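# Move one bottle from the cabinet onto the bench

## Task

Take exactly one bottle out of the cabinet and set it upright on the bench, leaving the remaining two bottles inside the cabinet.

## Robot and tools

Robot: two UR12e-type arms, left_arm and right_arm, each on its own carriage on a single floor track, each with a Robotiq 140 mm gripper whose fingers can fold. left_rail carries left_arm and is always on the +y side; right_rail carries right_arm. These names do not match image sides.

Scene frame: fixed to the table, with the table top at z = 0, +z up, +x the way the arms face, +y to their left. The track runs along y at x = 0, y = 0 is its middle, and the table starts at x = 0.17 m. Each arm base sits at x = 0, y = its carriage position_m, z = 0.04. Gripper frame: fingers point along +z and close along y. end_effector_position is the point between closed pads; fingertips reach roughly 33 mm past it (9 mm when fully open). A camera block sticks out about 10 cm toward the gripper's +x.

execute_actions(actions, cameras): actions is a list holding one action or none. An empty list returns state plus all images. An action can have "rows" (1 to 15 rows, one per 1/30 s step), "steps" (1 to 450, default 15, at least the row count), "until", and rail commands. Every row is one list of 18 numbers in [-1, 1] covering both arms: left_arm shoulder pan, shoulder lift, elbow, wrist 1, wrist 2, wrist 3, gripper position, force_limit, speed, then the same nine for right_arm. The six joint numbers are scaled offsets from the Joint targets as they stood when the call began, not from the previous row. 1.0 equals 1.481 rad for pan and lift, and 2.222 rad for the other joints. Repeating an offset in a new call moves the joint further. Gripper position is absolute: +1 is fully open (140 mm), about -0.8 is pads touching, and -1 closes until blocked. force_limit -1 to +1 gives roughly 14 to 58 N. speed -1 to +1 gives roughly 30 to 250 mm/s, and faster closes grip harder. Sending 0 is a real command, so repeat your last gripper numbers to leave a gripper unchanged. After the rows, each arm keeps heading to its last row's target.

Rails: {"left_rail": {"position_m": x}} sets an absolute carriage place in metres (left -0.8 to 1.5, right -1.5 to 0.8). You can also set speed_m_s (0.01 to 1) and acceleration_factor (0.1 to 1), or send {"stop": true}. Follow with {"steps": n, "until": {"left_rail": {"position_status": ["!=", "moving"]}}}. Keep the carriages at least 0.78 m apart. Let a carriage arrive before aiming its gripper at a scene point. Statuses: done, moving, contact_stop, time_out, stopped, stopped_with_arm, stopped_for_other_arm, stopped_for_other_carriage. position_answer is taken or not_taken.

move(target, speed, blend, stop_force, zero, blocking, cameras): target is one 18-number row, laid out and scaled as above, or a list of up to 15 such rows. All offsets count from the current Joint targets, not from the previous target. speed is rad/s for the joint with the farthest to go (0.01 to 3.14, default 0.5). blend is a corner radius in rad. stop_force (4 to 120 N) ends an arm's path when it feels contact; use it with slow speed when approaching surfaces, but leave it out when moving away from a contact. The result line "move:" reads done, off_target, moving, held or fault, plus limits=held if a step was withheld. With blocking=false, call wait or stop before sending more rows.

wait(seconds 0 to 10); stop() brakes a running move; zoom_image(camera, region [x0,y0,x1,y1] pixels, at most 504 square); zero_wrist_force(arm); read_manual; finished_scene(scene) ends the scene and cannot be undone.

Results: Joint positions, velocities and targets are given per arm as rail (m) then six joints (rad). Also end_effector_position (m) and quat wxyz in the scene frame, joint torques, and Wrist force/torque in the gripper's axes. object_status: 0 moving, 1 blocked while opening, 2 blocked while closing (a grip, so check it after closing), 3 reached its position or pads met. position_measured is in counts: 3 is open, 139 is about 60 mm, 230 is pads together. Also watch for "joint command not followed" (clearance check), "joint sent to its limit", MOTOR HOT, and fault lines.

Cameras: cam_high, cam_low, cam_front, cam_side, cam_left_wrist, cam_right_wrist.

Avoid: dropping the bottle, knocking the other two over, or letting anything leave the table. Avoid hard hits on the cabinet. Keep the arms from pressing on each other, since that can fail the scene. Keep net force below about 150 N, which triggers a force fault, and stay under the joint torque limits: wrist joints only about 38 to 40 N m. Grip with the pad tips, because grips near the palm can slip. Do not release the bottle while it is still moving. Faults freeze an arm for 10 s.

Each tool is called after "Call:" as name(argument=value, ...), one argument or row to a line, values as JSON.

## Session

Call:
execute_actions(
  actions=[],
)

Call:
zoom_image(
  camera="cam_front",
  region=[100, 50, 560, 460],
)

Scene clock: 0.00 s.
left_arm: end_effector_position=(+0.3563, +1.0405, +0.5790) position_measured=3 object_status=3 end_effector_quat_wxyz=(+0.000, +0.000, +1.000, +0.000) | right_arm: end_effector_position=(+0.3563, -1.0415, +0.5790) position_measured=3 object_status=3 end_effector_quat_wxyz=(+0.000, +0.000, +1.000, +0.000)
Joint positions: left_arm=[0.962 -0.281 -2.157 1.821 -1.235 -1.571 -0.28] | right_arm=[-1.12 -0.28 -2.157 1.821 -1.235 -1.571 -0.28]
Joint velocities: within noise
Joint torques (N m): no reading
Wrist force (N): no reading
Wrist torque (N m): no reading
Wrist force, peak (N): no reading
Joint targets: left_arm=[0.962 -0.281 -2.157 1.821 -1.235 -1.571 -0.280] | right_arm=[-1.120 -0.280 -2.157 1.821 -1.235 -1.571 -0.280]
Tool commands: left_gripper/position=+1.0 left_gripper/force_limit=+1.0 left_gripper/speed=+1.0 right_gripper/position=+1.0 right_gripper/force_limit=+1.0 right_gripper/speed=+1.0
left_rail: position_m=0.962 position_status=done
right_rail: position_m=-1.120 position_status=done
camera_calibration:
cam_left_wrist: T_world_to_cam=[[-0.0380607, 0.998139, 0.0476368, -1.05674], [0.93258, 0.0183559, 0.360496, -0.567589], [0.358951, 0.0581459, -0.931544, 0.532403], [0, 0, 0, 1]] pos_world=[0.297996, 1.03423, 0.75091]
cam_right_wrist: T_world_to_cam=[[0.00942205, 0.999278, -0.0368196, 1.07896], [0.944764, 0.00316779, 0.327736, -0.523239], [0.327615, -0.0378738, -0.944052, 0.56974], [0, 0, 0, 1]] pos_world=[0.297516, -1.05495, 0.749075]

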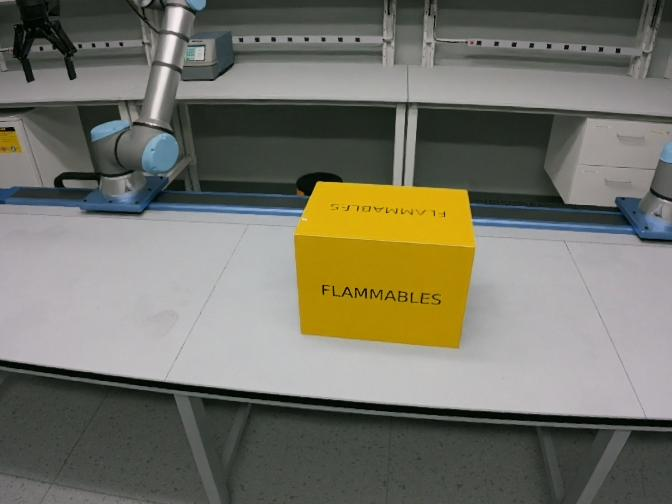

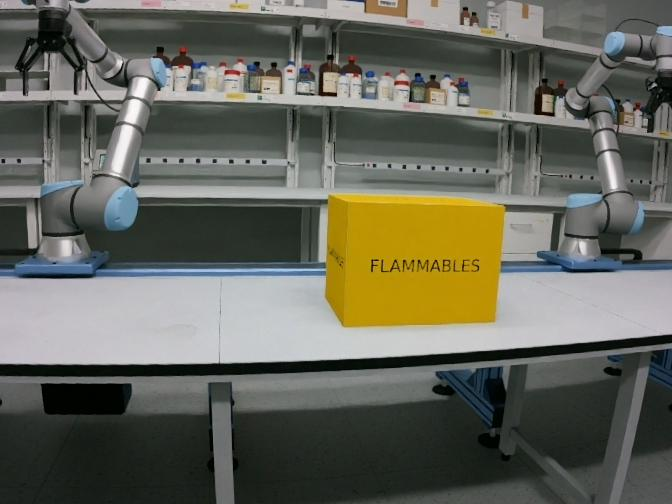

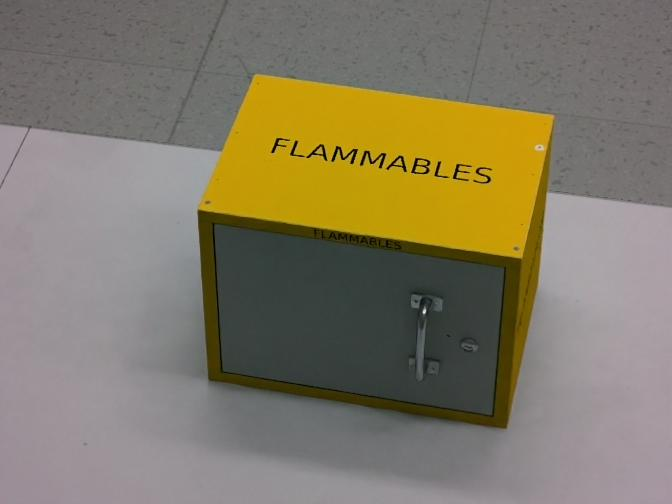

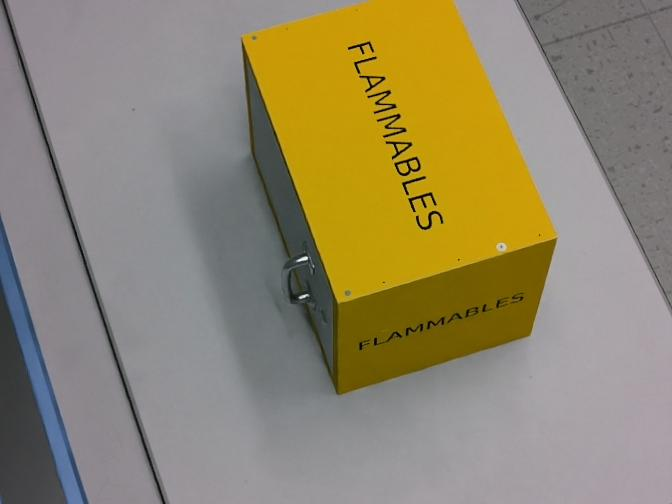

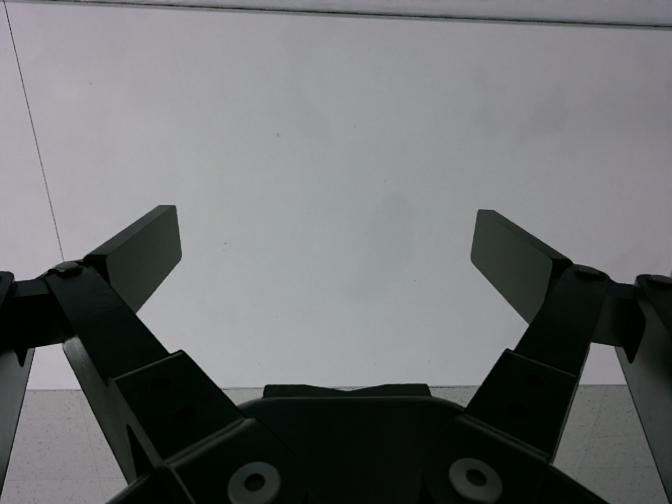

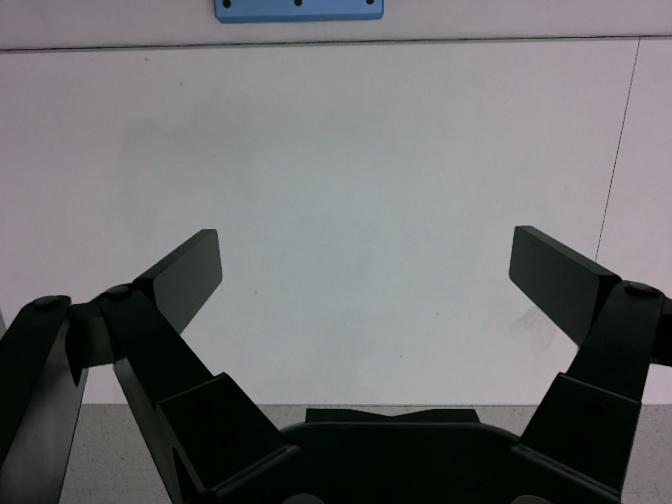

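Scaled by 1.096 from the camera's 672x504 image, which has a finer 960x720 frame.

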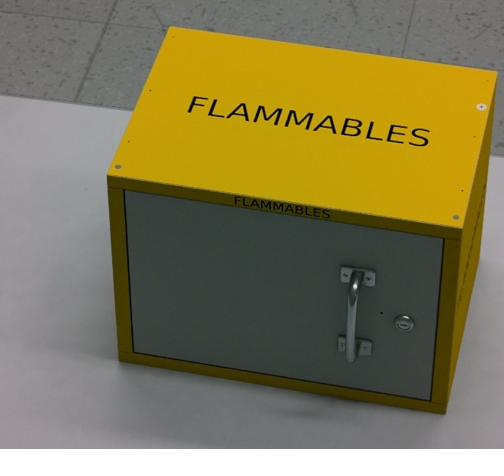

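Call:
zoom_image(
  camera="cam_front",
  region=[360, 240, 560, 440],
)

Call:
zoom_image(
  camera="cam_front",
  region=[190, 200, 270, 400],
)

Call:
zoom_image(
  camera="cam_side",
  region=[220, 220, 400, 400],
)

Scaled by 2.520 from the camera's 672x504 image, which has a finer 960x720 frame.

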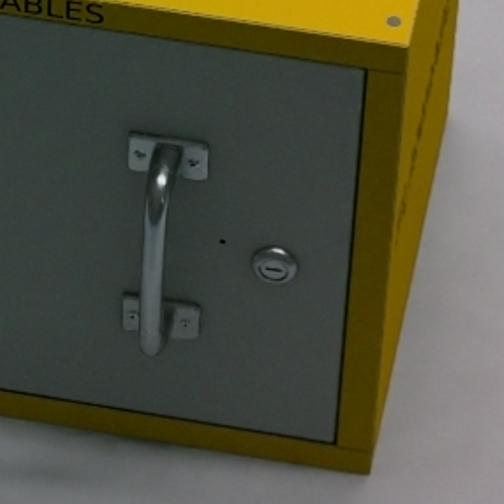

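Scaled by 2.520 from the camera's 672x504 image, which has a finer 960x720 frame.

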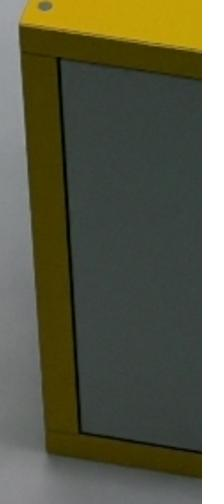

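Scaled by 2.800 from the camera's 672x504 image, which has a finer 960x720 frame.

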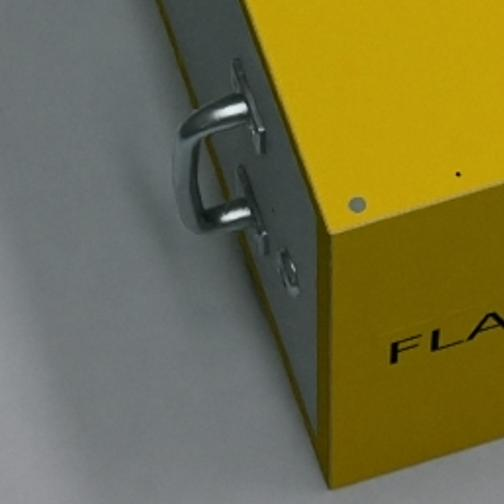

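Call:
execute_actions(
  actions=[
    {"left_rail": {"position_m": 0.8}, "right_rail": {"position_m": -0.92}, "steps": 3},
  ],
)

Call:
move(
  target=[-0.9919, 0.8160, -0.2742, 0.4374, 0.6397, 0.126, 0.0, -0.5, 0.0, -0.6365,0.3761,-0.8195,-0.2543,0.4370,0.1260, 0.0,-1,0],
  speed=1.1,
)

Call:
move(
  target=[
    [-0.0521,0.1546,0.0797,-0.1828,-0.0347,0.0003,0.0,-0.5,0.0,0,0,0,0,0,0,0.0,-1,0],
    [0.0240,0.1564,0.0774,-0.1816,0.0160,0.0003,0.0,-0.5,0.0,0,0,0,0,0,0,0.0,-1,0],
  ],
  speed=[0.4, 0.12],
  blend=[0.02, 0],
  stop_force=25,
  cameras=["cam_side", "cam_front", "cam_left_wrist"],
)

Scene clock: 11.83 s.
left_arm: end_effector_position=(+0.3563, +0.8786, +0.5790) position_measured=3 object_status=3 end_effector_quat_wxyz=(+0.000, +0.000, +1.000, +0.000) | right_arm: end_effector_position=(+0.3563, -0.8414, +0.5790) position_measured=3 object_status=3 end_effector_quat_wxyz=(+0.000, +0.000, +1.000, +0.000)
Joint positions: left_arm=[0.8 -0.281 -2.157 1.821 -1.235 -1.571 -0.281] | right_arm=[-0.92 -0.28 -2.157 1.821 -1.235 -1.571 -0.28]
Joint torques (N m): left_arm=[-0.84 4.38 -44.35 -5.34 -0.37 -0.2] | right_arm=[2.23 6.62 -51.84 -4.38 -1.04 -0.15]
Wrist force (N): left_arm=[-0.2 0.6 0.0] | right_arm=[-0.3 -0.3 0.1]
Wrist torque (N m): left_arm=[0.13 0.04 -0.01] | right_arm=[-0.07 0.06 0.00]
Wrist force, peak (N): left_arm=[-0.1 2.6 -0.1] | right_arm=[0.0 -2.3 -0.2]
Joint targets: left_arm=[0.800 -0.281 -2.157 1.821 -1.235 -1.571 -0.280] | right_arm=[-0.920 -0.280 -2.157 1.821 -1.235 -1.571 -0.280]
Tool commands: left_gripper/position=+1.0 left_gripper/force_limit=+1.0 left_gripper/speed=+1.0 right_gripper/position=+1.0 right_gripper/force_limit=+1.0 right_gripper/speed=+1.0
left_rail: position_m=0.800 position_status=done
right_rail: position_m=-0.920 position_status=done

Scene clock: 14.23 s.
left_arm: end_effector_position=(+0.3501, -0.1356, +0.4497) position_measured=129 object_status=3 end_effector_quat_wxyz=(+0.010, +0.707, -0.010, +0.707) | right_arm: end_effector_position=(+0.4693, -0.8789, +1.5694) position_measured=129 object_status=3 end_effector_quat_wxyz=(+0.737, +0.007, +0.654, -0.169)
Joint positions: left_arm=[0.8 -1.75 -0.948 1.212 -0.263 -0.15 -0.001] | right_arm=[-0.92 -1.223 -1.6 0 -1.8 -0.6 -0.001]
Joint torques (N m): left_arm=[-6.77 -88.82 -48.08 3.64 1.85 1.73] | right_arm=[-12.61 22.65 -10.45 -3.02 2.54 1.97]
Wrist force (N): left_arm=[0.2 0.1 0.0] | right_arm=[-0.6 0.0 0.0]
Wrist torque (N m): left_arm=[-0.02 -0.26 -0.36] | right_arm=[0.02 0.52 0.12]
Wrist force, peak (N): left_arm=[-2.8 3.8 -6.7] | right_arm=[-1.5 4.4 -0.9]
Joint targets: left_arm=[0.800 -1.750 -0.948 1.212 -0.263 -0.149 -0.001] | right_arm=[-0.920 -1.223 -1.600 0.000 -1.800 -0.600 -0.001]
left_rail: position_m=0.800 position_status=done
right_rail: position_m=-0.920 position_status=done
move: done

Scene clock: 17.27 s.
left_arm: end_effector_position=(+0.3825, -0.1366, +0.1495) position_measured=129 object_status=3 end_effector_quat_wxyz=(+0.010, +0.707, -0.011, +0.707) | right_arm: end_effector_position=(+0.4693, -0.8788, +1.5694) position_measured=129 object_status=3 end_effector_quat_wxyz=(+0.737, +0.007, +0.654, -0.169)
Joint positions: left_arm=[0.8 -1.714 -0.716 1.384 -0.667 -0.114 0] | right_arm=[-0.92 -1.223 -1.6 0 -1.8 -0.6 -0.001]
Joint torques (N m): left_arm=[11.56 -95.6 -40.56 1.18 1.99 1.68] | right_arm=[-14.73 25.48 -9.52 -3.24 2.76 2.16]
Wrist force (N): left_arm=[0.0 0.0 0.3] | right_arm=[-0.3 -0.1 0.6]
Wrist torque (N m): left_arm=[-0.14 -0.14 -0.31] | right_arm=[-0.01 0.44 0.12]
Wrist force, peak (N): left_arm=[4.1 0.1 0.8] | right_arm=[-1.1 -0.7 0.1]
Joint targets: left_arm=[0.800 -1.714 -0.716 1.384 -0.667 -0.114 0.000] | right_arm=[-0.920 -1.223 -1.600 0.000 -1.800 -0.600 -0.001]
left_rail: position_m=0.800 position_status=done
right_rail: position_m=-0.920 position_status=done
move: done
camera_calibration:
cam_left_wrist: T_world_to_cam=[[-0.0771855, -0.996317, 0.0373507, -0.116364], [-0.360729, -0.00701776, -0.932644, 0.269004], [0.929472, -0.0854601, -0.358858, -0.13216], [0, 0, 0, 1]] pos_world=[0.210895, -0.125342, 0.207804]
Images, in order (width x height): cam_front 672x504, cam_side 672x504, cam_left_wrist 672x504.

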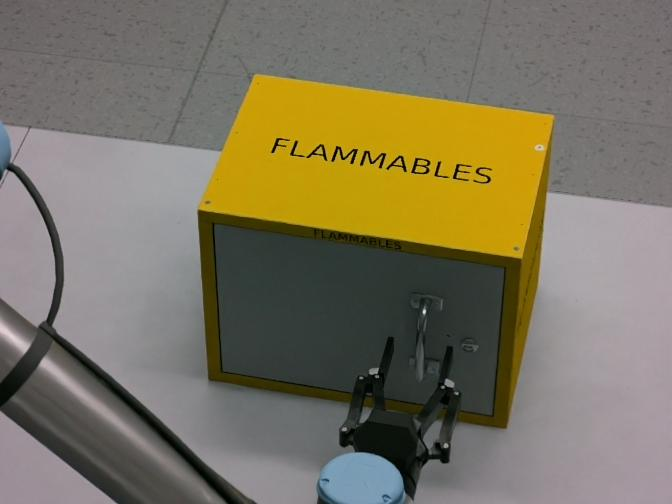

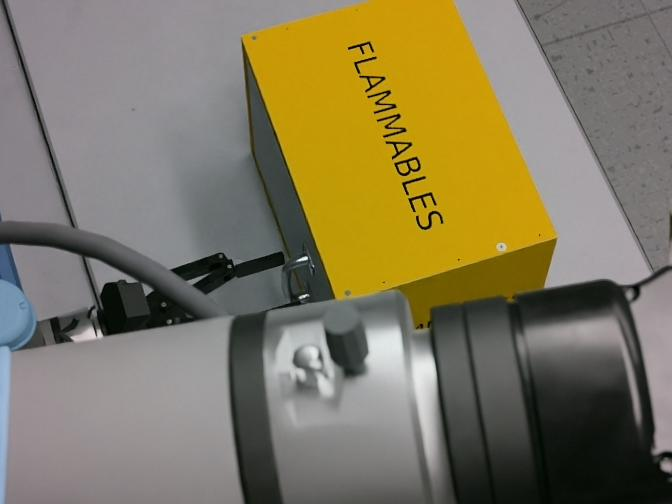

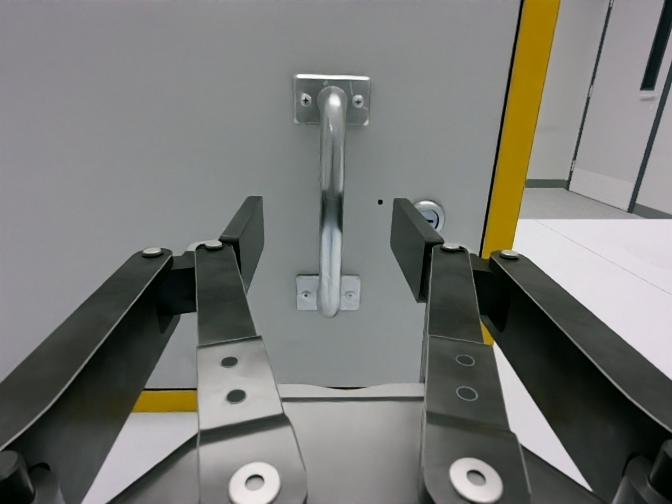

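Call:
execute_actions(
  actions=[
    {"rows": [[0,0,0,0,0,0,-1,0,-1,0,0,0,0,0,0,0.0,-1,0]], "steps": 68},
  ],
)

Call:
move(
  target=[
    [-0.0390,-0.0637,0.0860,-0.0435,0.0525,0,-1,0,-1,0,0,0,0,0,0,0.0,-1,0],
    [-0.0912,-0.1558,0.2097,-0.1058,0.1356,0,-1,0,-1,0,0,0,0,0,0,0.0,-1,0],
    [-0.1304,-0.2437,0.3268,-0.1643,0.2272,0,-1,0,-1,0,0,0,0,0,0,0.0,-1,0],
    [-0.1440,-0.3258,0.4349,-0.2177,0.3360,0,-1,0,-1,-0.0090,-0.0705,-0.1244,-0.0881,0.0820,0,0.0,-1,0],
    [-0.1332,-0.3631,0.4831,-0.2411,0.4022,0,-1,0,-1,-0.0162,-0.1270,-0.2238,-0.1586,0.1477,0,0.0,-1,0],
    [-0.1026,-0.3959,0.5248,-0.2609,0.4815,0,-1,0,-1,-0.0234,-0.1834,-0.3233,-0.2291,0.2133,0,0.0,-1,0],
    [-0.0438,-0.4215,0.5568,-0.2758,0.5796,0,-1,0,-1,-0.0306,-0.2398,-0.4228,-0.2996,0.2789,0,0.0,-1,0],
    [0.0507,-0.4362,0.5747,-0.2839,0.7014,0,-1,0,-1,-0.0378,-0.2963,-0.5223,-0.3701,0.3446,0,0.0,-1,0],
    [0.1327,-0.4381,0.5770,-0.2850,0.7954,0,-1,0,-1,-0.0419,-0.3280,-0.5783,-0.4098,0.3815,0,0.0,-1,0],
    [0.2247,-0.4333,0.5711,-0.2823,0.8960,0,-1,0,-1,-0.0450,-0.3527,-0.6218,-0.4406,0.4102,0,0.0,-1,0],
  ],
  speed=[0.18,0.3,0.35,0.4,0.45,0.45,0.45,0.45,0.45,0.4],
  blend=[0.04,0.04,0.04,0.04,0.04,0.04,0.04,0.04,0.04,0],
  stop_force=60,
  cameras=["cam_front", "cam_side", "cam_right_wrist"],
)

Call:
zoom_image(
  camera="cam_front",
  region=[200, 220, 520, 430],
)

Scene clock: 22.07 s.
left_arm: end_effector_position=(+0.3825, -0.1366, +0.1495) position_measured=215 object_status=2 end_effector_quat_wxyz=(+0.010, +0.707, -0.011, +0.707) | right_arm: end_effector_position=(+0.4693, -0.8788, +1.5694) position_measured=129 object_status=3 end_effector_quat_wxyz=(+0.737, +0.007, +0.654, -0.169)
Joint positions: left_arm=[0.8 -1.714 -0.716 1.384 -0.667 -0.114 0] | right_arm=[-0.92 -1.223 -1.6 0 -1.8 -0.6 -0.001]
Joint torques (N m): left_arm=[9.32 -97.91 -37.23 1.13 -1.31 1.48] | right_arm=[-13.82 22.8 -9.07 -2.89 2.5 2.11]
Wrist force (N): left_arm=[-0.1 -1.5 -6.7] | right_arm=[-0.6 -0.2 0.2]
Wrist torque (N m): left_arm=[0.01 -0.19 -0.49] | right_arm=[-0.01 0.52 0.11]
Wrist force, peak (N): left_arm=[0.2 -2.0 -6.6] | right_arm=[-0.9 -0.4 0.6]
Joint targets: left_arm=[0.800 -1.714 -0.716 1.384 -0.667 -0.114 0.000] | right_arm=[-0.920 -1.223 -1.600 0.000 -1.800 -0.600 -0.001]
left_rail: position_m=0.800 position_status=done
right_rail: position_m=-0.920 position_status=done

Scene clock: 29.67 s.
left_arm: end_effector_position=(+0.1850, +0.2144, +0.1498) position_measured=215 object_status=2 end_effector_quat_wxyz=(+0.528, +0.470, -0.528, +0.470) | right_arm: end_effector_position=(+0.2707, -0.0603, +0.4202) position_measured=129 object_status=3 end_effector_quat_wxyz=(+0.011, +0.707, -0.011, +0.707)
Joint positions: left_arm=[0.8 -1.381 -1.358 2.653 -1.294 1.877 0] | right_arm=[-0.92 -1.29 -2.122 -1.382 -2.779 0.312 -0.001]
Joint torques (N m): left_arm=[11.7 -18.39 -19.95 1.3 1.39 0.9] | right_arm=[-14.65 80.84 33.88 -3.61 3.27 1.15]
Wrist force (N): left_arm=[4.5 2.8 2.7] | right_arm=[0.7 1.2 -0.3]
Wrist torque (N m): left_arm=[0.17 -0.26 0.06] | right_arm=[0.39 -0.21 -0.19]
Wrist force, peak (N): left_arm=[10.4 20.8 0.6] | right_arm=[0.9 -3.9 2.5]
Joint targets: left_arm=[0.800 -1.381 -1.358 2.653 -1.294 1.877 0.000] | right_arm=[-0.920 -1.290 -2.122 -1.382 -2.779 0.312 -0.001]
left_rail: position_m=0.800 position_status=done
right_rail: position_m=-0.920 position_status=done
move: done
camera_calibration:
cam_right_wrist: T_world_to_cam=[[0.00599418, -0.999939, -0.00923115, -0.0378384], [-0.327692, 0.00675739, -0.94476, 0.486033], [0.944765, 0.00868804, -0.327632, 0.0617984], [0, 0, 0, 1]] pos_world=[0.101111, -0.0416573, 0.479083]
Images, in order (width x height): cam_front 672x504, cam_side 672x504, cam_right_wrist 672x504.

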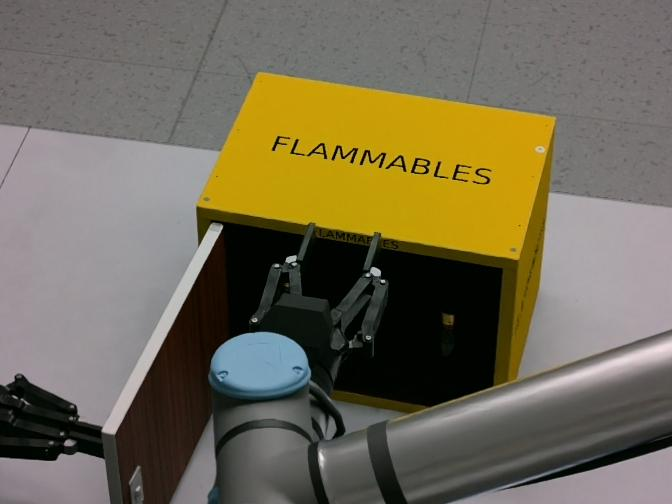

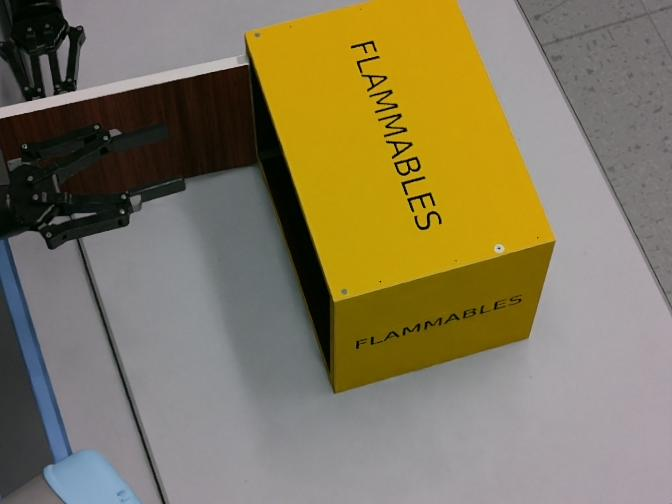

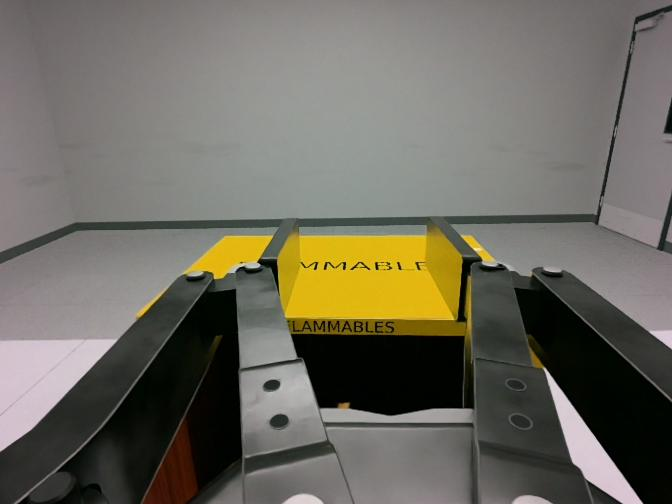

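Scaled by 1.575 from the camera's 672x504 image, which has a finer 960x720 frame.

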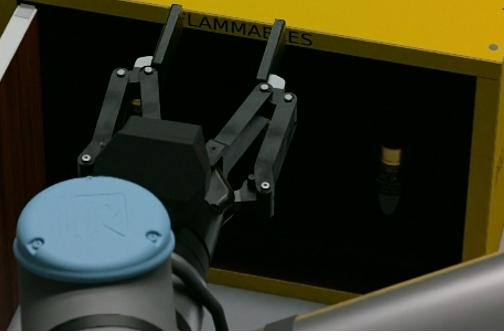

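Call:
move(
  target=[
    [0,0,0,0,0,0,-1,0,-1,-0.0257,-0.2231,-0.0508,0.1994,-0.0171,0.0003,0.0,-1,0],
    [0,0,0,0,0,0,-1,0,-1,-0.1295,-0.2232,-0.0507,0.1993,-0.0863,0.0003,0.0,-1,0],
  ],
  speed=[0.45, 0.18],
  blend=[0.02, 0],
  cameras=["cam_right_wrist", "cam_front", "cam_side"],
)

Call:
zoom_image(
  camera="cam_right_wrist",
  region=[140, 80, 520, 365],
)

Call:
zoom_image(
  camera="cam_front",
  region=[200, 220, 520, 430],
)

Scene clock: 34.27 s.
left_arm: end_effector_position=(+0.1850, +0.2144, +0.1498) position_measured=215 object_status=2 end_effector_quat_wxyz=(+0.528, +0.470, -0.528, +0.470) | right_arm: end_effector_position=(+0.4365, -0.0495, +0.0781) position_measured=129 object_status=3 end_effector_quat_wxyz=(+0.011, +0.707, -0.011, +0.707)
Joint positions: left_arm=[0.8 -1.381 -1.358 2.653 -1.294 1.877 0] | right_arm=[-0.92 -1.482 -2.453 -1.494 -2.336 0.12 0]
Joint torques (N m): left_arm=[10.1 -20.4 -19.77 1.19 1.13 -0.63] | right_arm=[-15.52 93.12 35.72 -1.02 -4.84 2.42]
Wrist force (N): left_arm=[4.3 1.9 2.3] | right_arm=[1.1 0.9 0.2]
Wrist torque (N m): left_arm=[-0.01 -0.21 0.05] | right_arm=[0.28 -0.33 -0.11]
Wrist force, peak (N): left_arm=[5.0 2.4 3.2] | right_arm=[4.7 2.6 0.1]
Joint targets: left_arm=[0.800 -1.381 -1.358 2.653 -1.294 1.877 0.000] | right_arm=[-0.920 -1.482 -2.453 -1.494 -2.336 0.120 0.000]
left_rail: position_m=0.800 position_status=done
right_rail: position_m=-0.920 position_status=done
move: done
camera_calibration:
cam_right_wrist: T_world_to_cam=[[0.00593217, -0.999938, -0.00941883, -0.0311498], [-0.327573, 0.00695613, -0.9448, 0.217009], [0.944807, 0.00869007, -0.327511, -0.207175], [0, 0, 0, 1]] pos_world=[0.267012, -0.030857, 0.136884]
Images, in order (width x height): cam_front 672x504, cam_side 672x504, cam_right_wrist 672x504.

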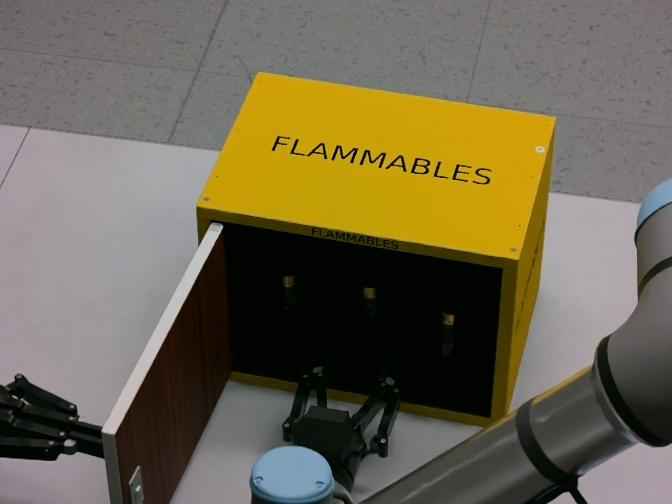

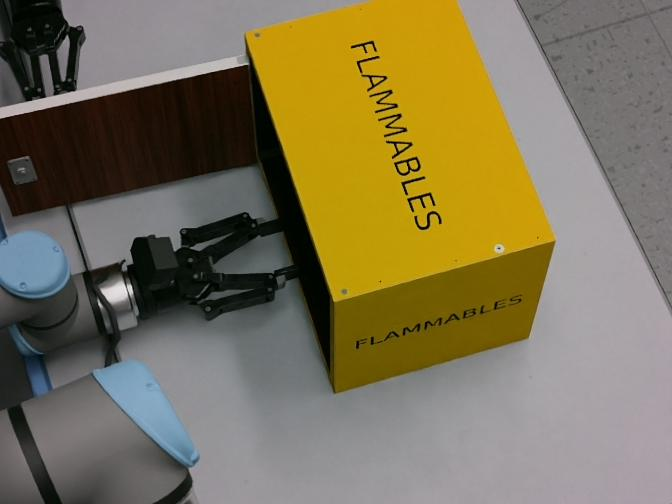

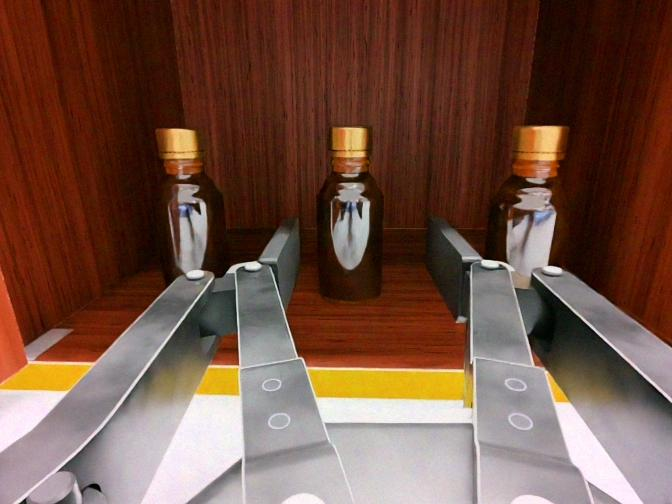

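Scaled by 1.326 from the camera's 672x504 image, which has a finer 960x720 frame.

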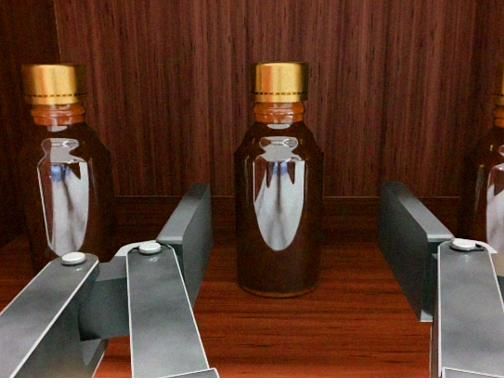

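Scaled by 1.575 from the camera's 672x504 image, which has a finer 960x720 frame.

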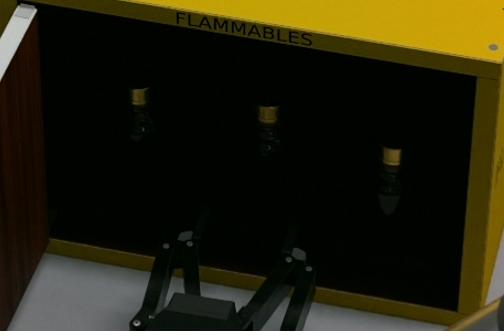

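Call:
move(
  target=[
    [0,0,0,0,0,0,-1,0,-1,-0.0517,-0.0097,0.0141,-0.0076,-0.0347,0,0.0,-1,0],
    [0,0,0,0,0,0,-1,0,-1,-0.0517,-0.0097,0.0141,-0.0076,-0.0347,0,-1,-0.3,-1],
  ],
  speed=0.09,
  cameras=["cam_right_wrist"],
)

Call:
wait(
  seconds=0.4,
)

Scene clock: 38.10 s.
left_arm: end_effector_position=(+0.1850, +0.2144, +0.1498) position_measured=215 object_status=2 end_effector_quat_wxyz=(+0.528, +0.470, -0.528, +0.470) | right_arm: end_effector_position=(+0.5036, -0.0468, +0.0781) position_measured=162 object_status=0 end_effector_quat_wxyz=(+0.011, +0.707, -0.011, +0.707)
Joint positions: left_arm=[0.8 -1.381 -1.358 2.653 -1.294 1.877 0] | right_arm=[-0.92 -1.558 -2.467 -1.463 -2.353 0.043 0]
Joint torques (N m): left_arm=[11.29 -21.37 -19.38 0.97 1.03 -1.44] | right_arm=[-12.59 93.63 43.24 -1.84 -4.22 2.33]
Wrist force (N): left_arm=[4.3 2.9 2.2] | right_arm=[2.2 1.7 -2.0]
Wrist torque (N m): left_arm=[0.17 -0.23 0.06] | right_arm=[0.35 -0.31 -0.13]
Wrist force, peak (N): left_arm=[4.7 2.9 2.7] | right_arm=[2.2 1.7 -2.0]
Joint targets: left_arm=[0.800 -1.381 -1.358 2.653 -1.294 1.877 0.000] | right_arm=[-0.920 -1.558 -2.467 -1.463 -2.353 0.043 0.000]
left_rail: position_m=0.800 position_status=done
right_rail: position_m=-0.920 position_status=done
move: done
camera_calibration:
cam_right_wrist: T_world_to_cam=[[0.00640635, -0.999934, -0.00957726, -0.0290842], [-0.327576, 0.00695048, -0.944799, 0.238971], [0.944803, 0.00919, -0.32751, -0.270576], [0, 0, 0, 1]] pos_world=[0.334109, -0.0282567, 0.136885]
Images, in order (width x height): cam_right_wrist 672x504.

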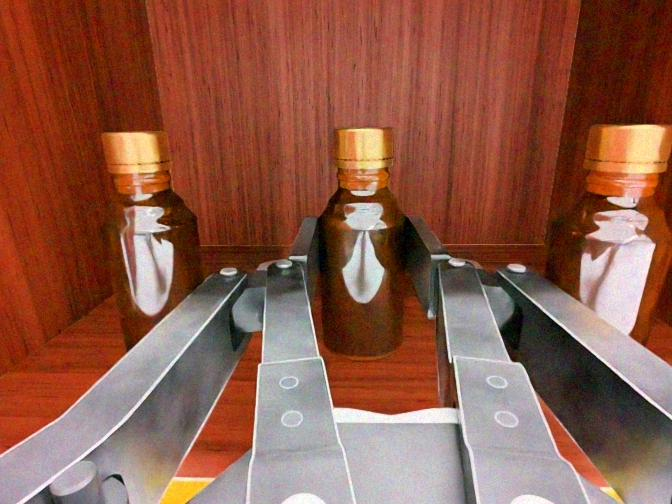

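Scene clock: 38.50 s.
left_arm: end_effector_position=(+0.1850, +0.2144, +0.1498) position_measured=215 object_status=2 end_effector_quat_wxyz=(+0.528, +0.470, -0.528, +0.470) | right_arm: end_effector_position=(+0.5036, -0.0468, +0.0781) position_measured=162 object_status=2 end_effector_quat_wxyz=(+0.011, +0.707, -0.011, +0.707)
Joint positions: left_arm=[0.8 -1.381 -1.358 2.653 -1.294 1.877 0] | right_arm=[-0.92 -1.558 -2.467 -1.463 -2.353 0.043 0]
Joint torques (N m): left_arm=[12.61 -21.57 -19.8 0.78 1.24 -1.69] | right_arm=[-12.05 93.99 42.15 -1.64 -3.9 1.95]
Wrist force (N): left_arm=[4.3 3.0 2.7] | right_arm=[1.7 1.5 -2.1]
Wrist torque (N m): left_arm=[0.18 -0.29 0.05] | right_arm=[0.32 -0.25 -0.13]
Wrist force, peak (N): left_arm=[4.3 3.0 2.7] | right_arm=[2.4 1.6 -2.3]
Joint targets: left_arm=[0.800 -1.381 -1.358 2.653 -1.294 1.877 0.000] | right_arm=[-0.920 -1.558 -2.467 -1.463 -2.353 0.043 0.000]
Tool commands: left_gripper/position=-1.0 left_gripper/force_limit=+0.0 left_gripper/speed=-1.0 right_gripper/position=-1.0 right_gripper/force_limit=-0.3 right_gripper/speed=-1.0
left_rail: position_m=0.800 position_status=done
right_rail: position_m=-0.920 position_status=done
wait: 0.40 s

Call:
move(
  target=[
    [0,0,0,0,0,0,-1,0,-1, 0,0.0155,-0.0003,-0.0101,0,0,-1,-0.3,-1],
    [0,0,0,0,0,0,-1,0,-1, 0.1584,0.0072,0.0137,-0.0185,0.1212,0,-1,-0.3,-1],
    [0,0,0,0,0,0,-1,0,-1, 0.1772,0.1309,-0.1649,0.0776,0.3295,0,-1,-0.3,-1],
    [0,0,0,0,0,0,-1,0,-1, -0.0841,0.2125,-0.2599,0.1543,0.2845,-0.0282,-1,-0.3,-1],
  ],
  speed=[0.05, 0.25, 0.5, 0.45],
  blend=[0.008, 0.06, 0.1, 0],
  cameras=["cam_front", "cam_high"],
)

Call:
move(
  target=[
    [0,0,0,0,0,0,-1,0,-1, 0,-0.0348,0,0.0232,0,0,-1,-0.3,-1],
    [0,0,0,0,0,0,-1,0,-1, 0,-0.0526,0.0006,0.0345,0,0,-1,-0.3,-1],
  ],
  speed=[0.08, 0.02],
  blend=[0.003, 0],
  stop_force=6,
  cameras=["cam_right_wrist"],
)

Scene clock: 44.10 s.
left_arm: end_effector_position=(+0.1850, +0.2144, +0.1498) position_measured=215 object_status=2 end_effector_quat_wxyz=(+0.528, +0.470, -0.528, +0.470) | right_arm: end_effector_position=(+0.4840, -0.5539, +0.1001) position_measured=162 object_status=2 end_effector_quat_wxyz=(+0.264, +0.669, -0.277, +0.637)
Joint positions: left_arm=[0.8 -1.381 -1.358 2.653 -1.294 1.877 0] | right_arm=[-0.92 -1.683 -2.152 -2.04 -2.01 0.675 -0.063]
Joint torques (N m): left_arm=[14.2 -21.3 -19.26 0.76 0.9 -2.18] | right_arm=[-12.45 96.36 11.25 0.92 -5 -1.84]
Wrist force (N): left_arm=[3.5 3.1 2.4] | right_arm=[-1.6 0.3 -0.3]
Wrist torque (N m): left_arm=[0.21 -0.12 0.06] | right_arm=[0.18 -0.47 0.07]
Wrist force, peak (N): left_arm=[4.5 3.3 2.6] | right_arm=[-1.5 0.7 4.8]
Joint targets: left_arm=[0.800 -1.381 -1.358 2.653 -1.294 1.877 0.000] | right_arm=[-0.920 -1.683 -2.152 -2.040 -2.010 0.675 -0.063]
left_rail: position_m=0.800 position_status=done
right_rail: position_m=-0.920 position_status=done
move: done
Images, in order (width x height): cam_high 672x504, cam_front 672x504.

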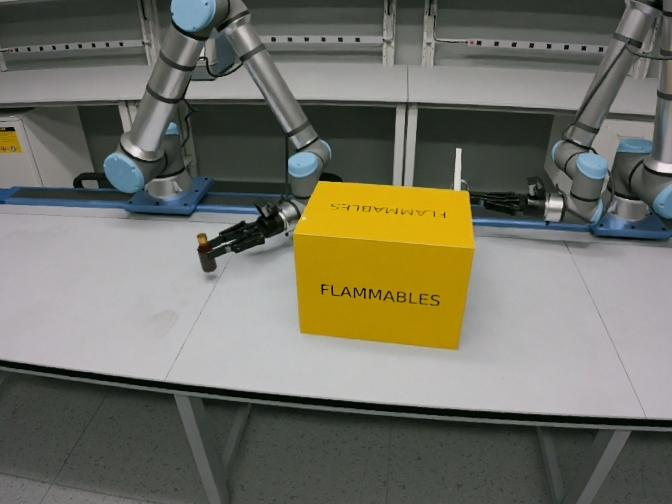

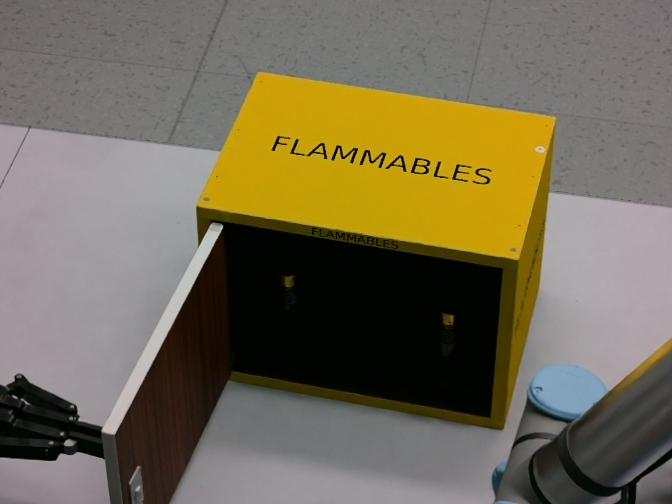

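Scene clock: 46.60 s.
left_arm: end_effector_position=(+0.1850, +0.2144, +0.1498) position_measured=215 object_status=2 end_effector_quat_wxyz=(+0.528, +0.470, -0.528, +0.470) | right_arm: end_effector_position=(+0.4841, -0.5540, +0.0627) position_measured=162 object_status=2 end_effector_quat_wxyz=(+0.264, +0.669, -0.277, +0.637)
Joint positions: left_arm=[0.8 -1.381 -1.358 2.653 -1.294 1.877 0] | right_arm=[-0.92 -1.683 -2.213 -2.04 -1.95 0.675 -0.063]
Joint torques (N m): left_arm=[13.8 -22.43 -19.07 0.82 1.6 -1.87] | right_arm=[-13.21 101.87 9.96 -2.39 -1.45 -1.32]
Wrist force (N): left_arm=[3.9 2.9 2.4] | right_arm=[-0.9 0.4 -0.7]
Wrist torque (N m): left_arm=[0.17 -0.19 0.06] | right_arm=[0.19 -0.53 0.08]
Wrist force, peak (N): left_arm=[4.4 3.1 3.0] | right_arm=[9.2 0.3 -2.2]
Joint targets: left_arm=[0.800 -1.381 -1.358 2.653 -1.294 1.877 0.000] | right_arm=[-0.920 -1.683 -2.213 -2.040 -1.950 0.675 -0.063]
left_rail: position_m=0.800 position_status=done
right_rail: position_m=-0.920 position_status=done
move: contact (right_arm); path passed 1 of 2 targets; right_arm: the shoulder lift is farthest, 0.017 rad from its target
camera_calibration:
cam_right_wrist: T_world_to_cam=[[-0.68104, -0.732158, -0.0113436, -0.0550242], [-0.266943, 0.262671, -0.927225, 0.332796], [0.681855, -0.628449, -0.374334, -0.475423], [0, 0, 0, 1]] pos_world=[0.375533, -0.426482, 0.129986]
Images, in order (width x height): cam_right_wrist 672x504.

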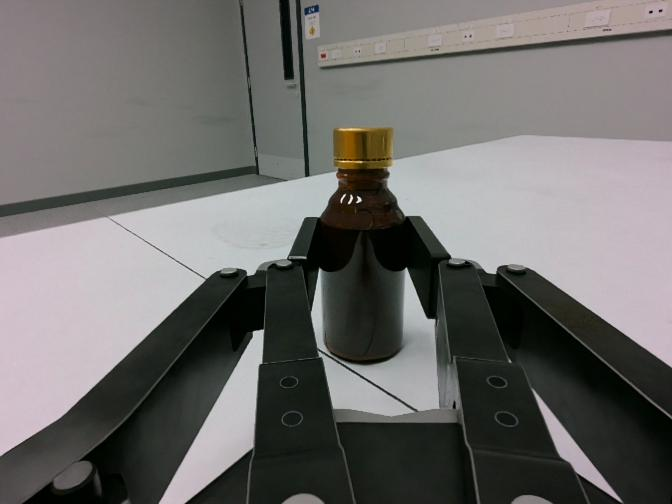

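Call:
move(
  target=[
    [0,0,0,0,0,0,-1,0,-1, 0,0,0,0,0,0,0.0,-0.3,-0.9],
    [0,0,0,0,0,0,-1,0,-1, 0.0911,-0.0280,0.0536,-0.0400,0.0604,0.0069,0.0,-0.3,-0.9],
  ],
  speed=[0.2, 0.15],
  cameras=["cam_right_wrist"],
)

Call:
move(
  target=[
    [-0.0919,-0.0048,0.0059,-0.0027,-0.1005,0,-1,0,-1,0,0.0530,-0.0259,-0.0095,0,0,0.0,-0.3,-0.9],
    [-0.1740,-0.0029,0.0035,-0.0016,-0.1945,0,-1,0,-1,0,0.1061,-0.0518,-0.0189,0,0,0.0,-0.3,-0.9],
    [-0.2685,0.0117,-0.0143,0.0065,-0.3164,0,-1,0,-1,0,0.1768,-0.0863,-0.0316,0,0,0.0,-0.3,-0.9],
    [-0.3273,0.0373,-0.0463,0.0214,-0.4145,0,-1,0,-1,0,0.2430,-0.1186,-0.0434,0,0,0.0,-0.3,-0.9],
    [-0.3579,0.0702,-0.0880,0.0413,-0.4938,0,-1,0,-1,0,0.3093,-0.1510,-0.0552,0,0,0.0,-0.3,-0.9],
    [-0.3687,0.1074,-0.1362,0.0646,-0.5599,0,-1,0,-1,0,0.3756,-0.1833,-0.0671,0,0,0.0,-0.3,-0.9],
    [-0.3551,0.1895,-0.2443,0.1180,-0.6687,0,-1,0,-1,0,0.4419,-0.2157,-0.0789,0,0,0.0,-0.3,-0.9],
    [-0.3159,0.2775,-0.3615,0.1765,-0.7604,0,-1,0,-1,0,0.4419,-0.2157,-0.0789,0,0,0.0,-0.3,-0.9],
    [-0.2637,0.3695,-0.4851,0.2388,-0.8434,0,-1,0,-1,0,0.4419,-0.2157,-0.0789,0,0,0.0,-0.3,-0.9],
    [-0.2247,0.4333,-0.5711,0.2823,-0.8960,0,-1,0,-1,0,0.4419,-0.2157,-0.0789,0,0,0.0,-0.3,-0.9],
  ],
  speed=[0.5,0.5,0.5,0.5,0.45,0.45,0.45,0.4,0.35,0.2],
  blend=[0.04,0.04,0.04,0.04,0.04,0.04,0.04,0.04,0.04,0],
  stop_force=60,
  cameras=["cam_front", "cam_side", "cam_high", "cam_left_wrist"],
)

Scene clock: 51.83 s.
left_arm: end_effector_position=(+0.1850, +0.2144, +0.1498) position_measured=215 object_status=2 end_effector_quat_wxyz=(+0.528, +0.470, -0.528, +0.470) | right_arm: end_effector_position=(+0.3991, -0.4691, +0.0683) position_measured=129 object_status=3 end_effector_quat_wxyz=(+0.264, +0.669, -0.277, +0.637)
Joint positions: left_arm=[0.8 -1.381 -1.358 2.653 -1.294 1.877 0] | right_arm=[-0.92 -1.548 -2.254 -1.921 -2.039 0.809 -0.047]
Joint torques (N m): left_arm=[11.02 -24.13 -18.85 0.93 0.88 -1.97] | right_arm=[15.02 70.7 31.18 -4.3 3.31 2.13]
Wrist force (N): left_arm=[4.1 3.2 2.5] | right_arm=[1.5 0.5 -1.3]
Wrist torque (N m): left_arm=[0.23 -0.23 0.06] | right_arm=[0.20 -0.54 -0.15]
Wrist force, peak (N): left_arm=[4.8 2.9 2.4] | right_arm=[1.5 0.4 -2.8]
Joint targets: left_arm=[0.800 -1.381 -1.358 2.653 -1.294 1.877 0.000] | right_arm=[-0.920 -1.548 -2.254 -1.921 -2.039 0.809 -0.047]
left_rail: position_m=0.800 position_status=done
right_rail: position_m=-0.920 position_status=done
move: done
camera_calibration:
cam_right_wrist: T_world_to_cam=[[-0.680786, -0.73239, -0.0116219, -0.0508048], [-0.266691, 0.262615, -0.927313, 0.292826], [0.682206, -0.628203, -0.374107, -0.362098], [0, 0, 0, 1]] pos_world=[0.290533, -0.34158, 0.135487]
Images, in order (width x height): cam_right_wrist 672x504.

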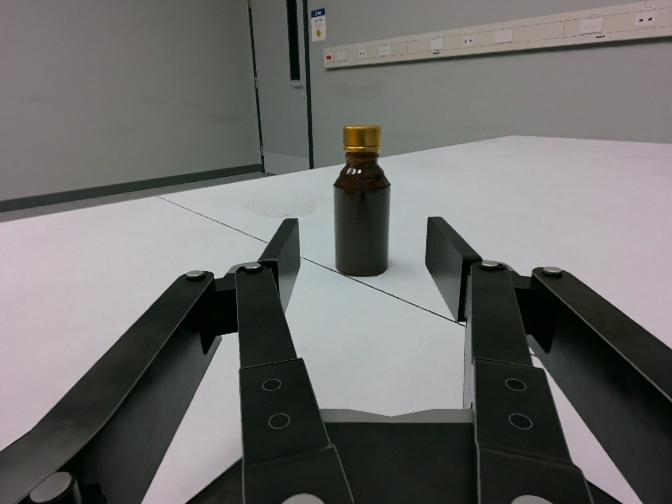

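Scene clock: 58.53 s.
left_arm: end_effector_position=(+0.3825, -0.1366, +0.1495) position_measured=215 object_status=2 end_effector_quat_wxyz=(+0.010, +0.707, -0.011, +0.707) | right_arm: end_effector_position=(+0.4056, -0.7571, +0.2642) position_measured=129 object_status=3 end_effector_quat_wxyz=(+0.264, +0.669, -0.277, +0.637)
Joint positions: left_arm=[0.8 -1.714 -0.716 1.384 -0.667 -0.114 0] | right_arm=[-0.92 -1.548 -1.6 -2.4 -2.215 0.809 -0.047]
Joint torques (N m): left_arm=[19.1 -97.2 -44.89 1.17 1.35 -1.83] | right_arm=[14.18 55.97 19.47 -4.06 2.08 2.1]
Wrist force (N): left_arm=[-0.1 -12.7 -15.9] | right_arm=[1.6 1.0 -1.7]
Wrist torque (N m): left_arm=[-0.18 -0.48 -0.47] | right_arm=[0.34 -0.47 -0.14]
Wrist force, peak (N): left_arm=[15.7 -20.7 -0.5] | right_arm=[1.8 1.7 -1.2]
Joint targets: left_arm=[0.800 -1.714 -0.716 1.384 -0.667 -0.114 0.000] | right_arm=[-0.920 -1.548 -1.600 -2.400 -2.215 0.809 -0.047]
left_rail: position_m=0.800 position_status=done
right_rail: position_m=-0.920 position_status=done
move: done
camera_calibration:
cam_left_wrist: T_world_to_cam=[[-0.0771855, -0.996317, 0.0373507, -0.116364], [-0.360729, -0.00701776, -0.932644, 0.269004], [0.929472, -0.0854601, -0.358858, -0.13216], [0, 0, 0, 1]] pos_world=[0.210895, -0.125342, 0.207804]
Images, in order (width x height): cam_high 672x504, cam_front 672x504, cam_side 672x504, cam_left_wrist 672x504.

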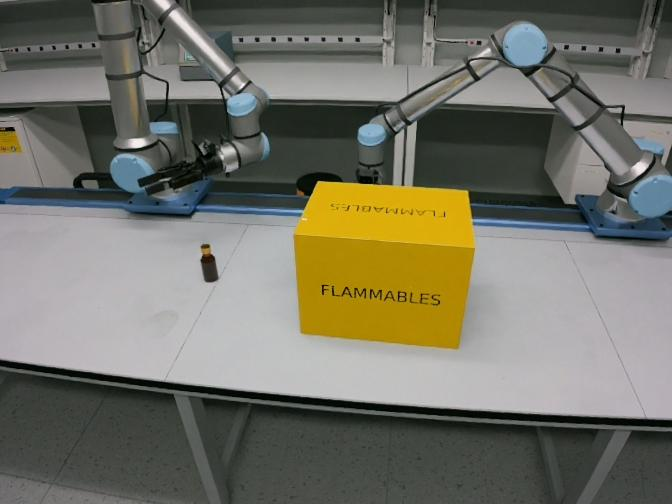

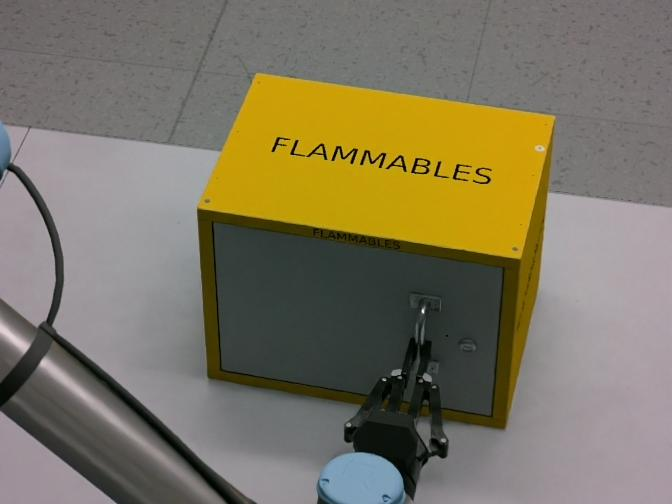

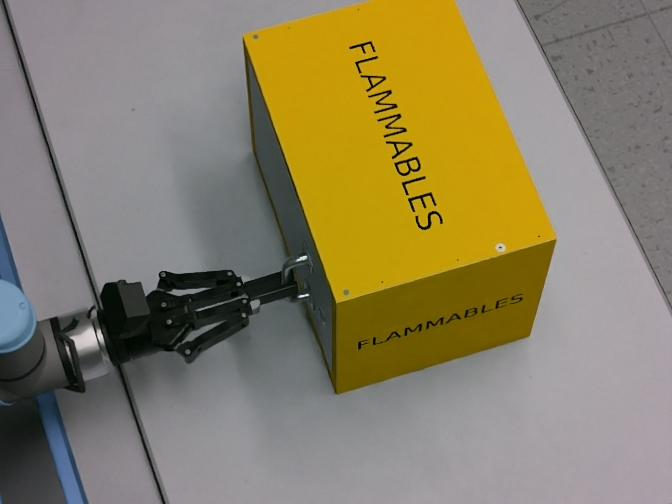

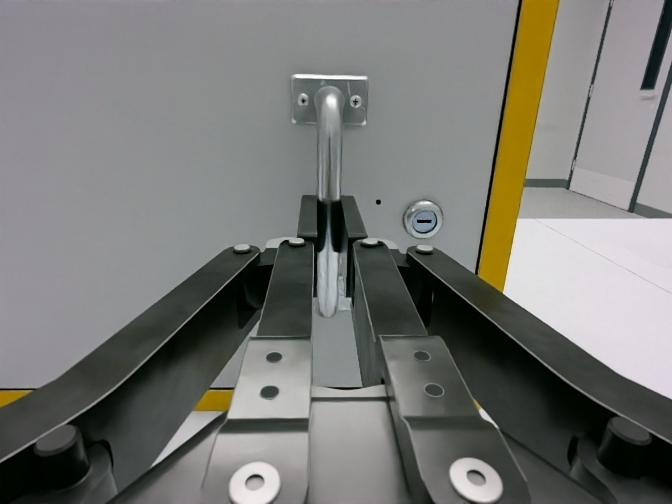

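Call:
move(
  target=[
    [0,0,0,0,0,0,0.0,0,-0.5,0,0,0,0,0,0,0.0,-0.3,-0.9],
    [-0.0761,-0.0018,0.0024,-0.0012,-0.0507,0,0.0,0,-0.5,0,0,0,0,0,0,0.0,-0.3,-0.9],
  ],
  speed=0.14,
  cameras=["cam_front", "cam_high"],
)

Scene clock: 61.23 s.
left_arm: end_effector_position=(+0.2787, -0.1335, +0.1496) position_measured=129 object_status=3 end_effector_quat_wxyz=(+0.010, +0.707, -0.011, +0.707) | right_arm: end_effector_position=(+0.4056, -0.7571, +0.2642) position_measured=129 object_status=3 end_effector_quat_wxyz=(+0.264, +0.669, -0.277, +0.637)
Joint positions: left_arm=[0.8 -1.827 -0.719 1.389 -0.669 -0.226 0] | right_arm=[-0.92 -1.548 -1.6 -2.4 -2.215 0.809 -0.047]
Joint torques (N m): left_arm=[-11.49 -118.88 -24.95 -2.72 -1.98 -1.76] | right_arm=[12.26 55.1 19.53 -4.59 2.04 1.91]
Wrist force (N): left_arm=[-2.1 2.1 1.5] | right_arm=[1.7 0.4 -1.3]
Wrist torque (N m): left_arm=[0.30 0.31 -0.13] | right_arm=[0.21 -0.48 -0.13]
Wrist force, peak (N): left_arm=[0.2 -12.3 -16.2] | right_arm=[2.1 1.1 -1.4]
Joint targets: left_arm=[0.800 -1.827 -0.719 1.389 -0.669 -0.227 0.000] | right_arm=[-0.920 -1.548 -1.600 -2.400 -2.215 0.809 -0.047]
left_rail: position_m=0.800 position_status=done
right_rail: position_m=-0.920 position_status=done
move: done
Images, in order (width x height): cam_high 672x504, cam_front 672x504.

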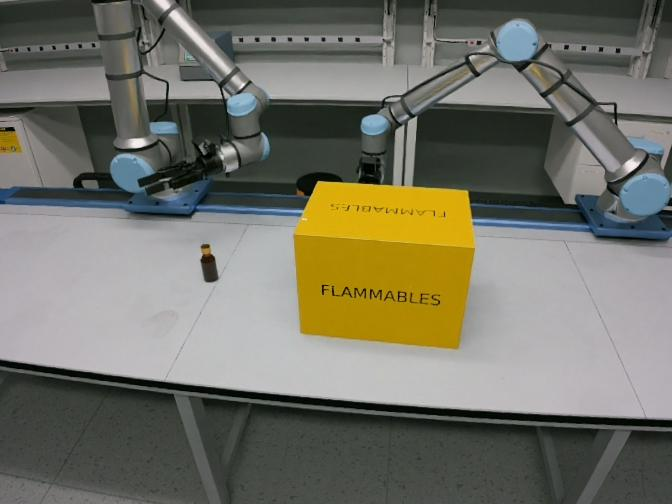

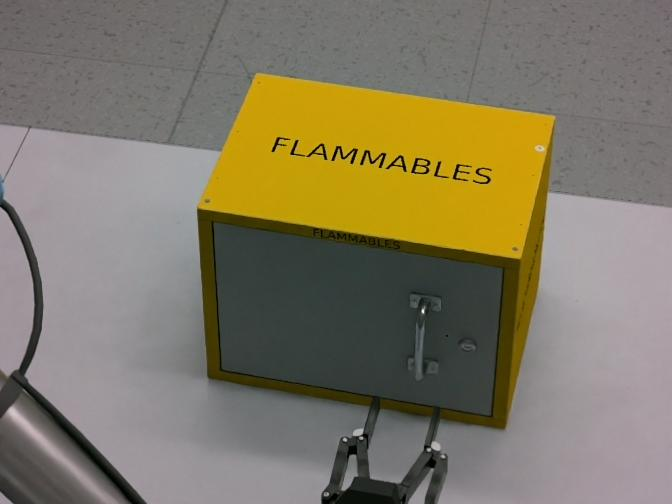

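Call:
finished_scene(
  scene=2,
)

The scene is finished: the task was done.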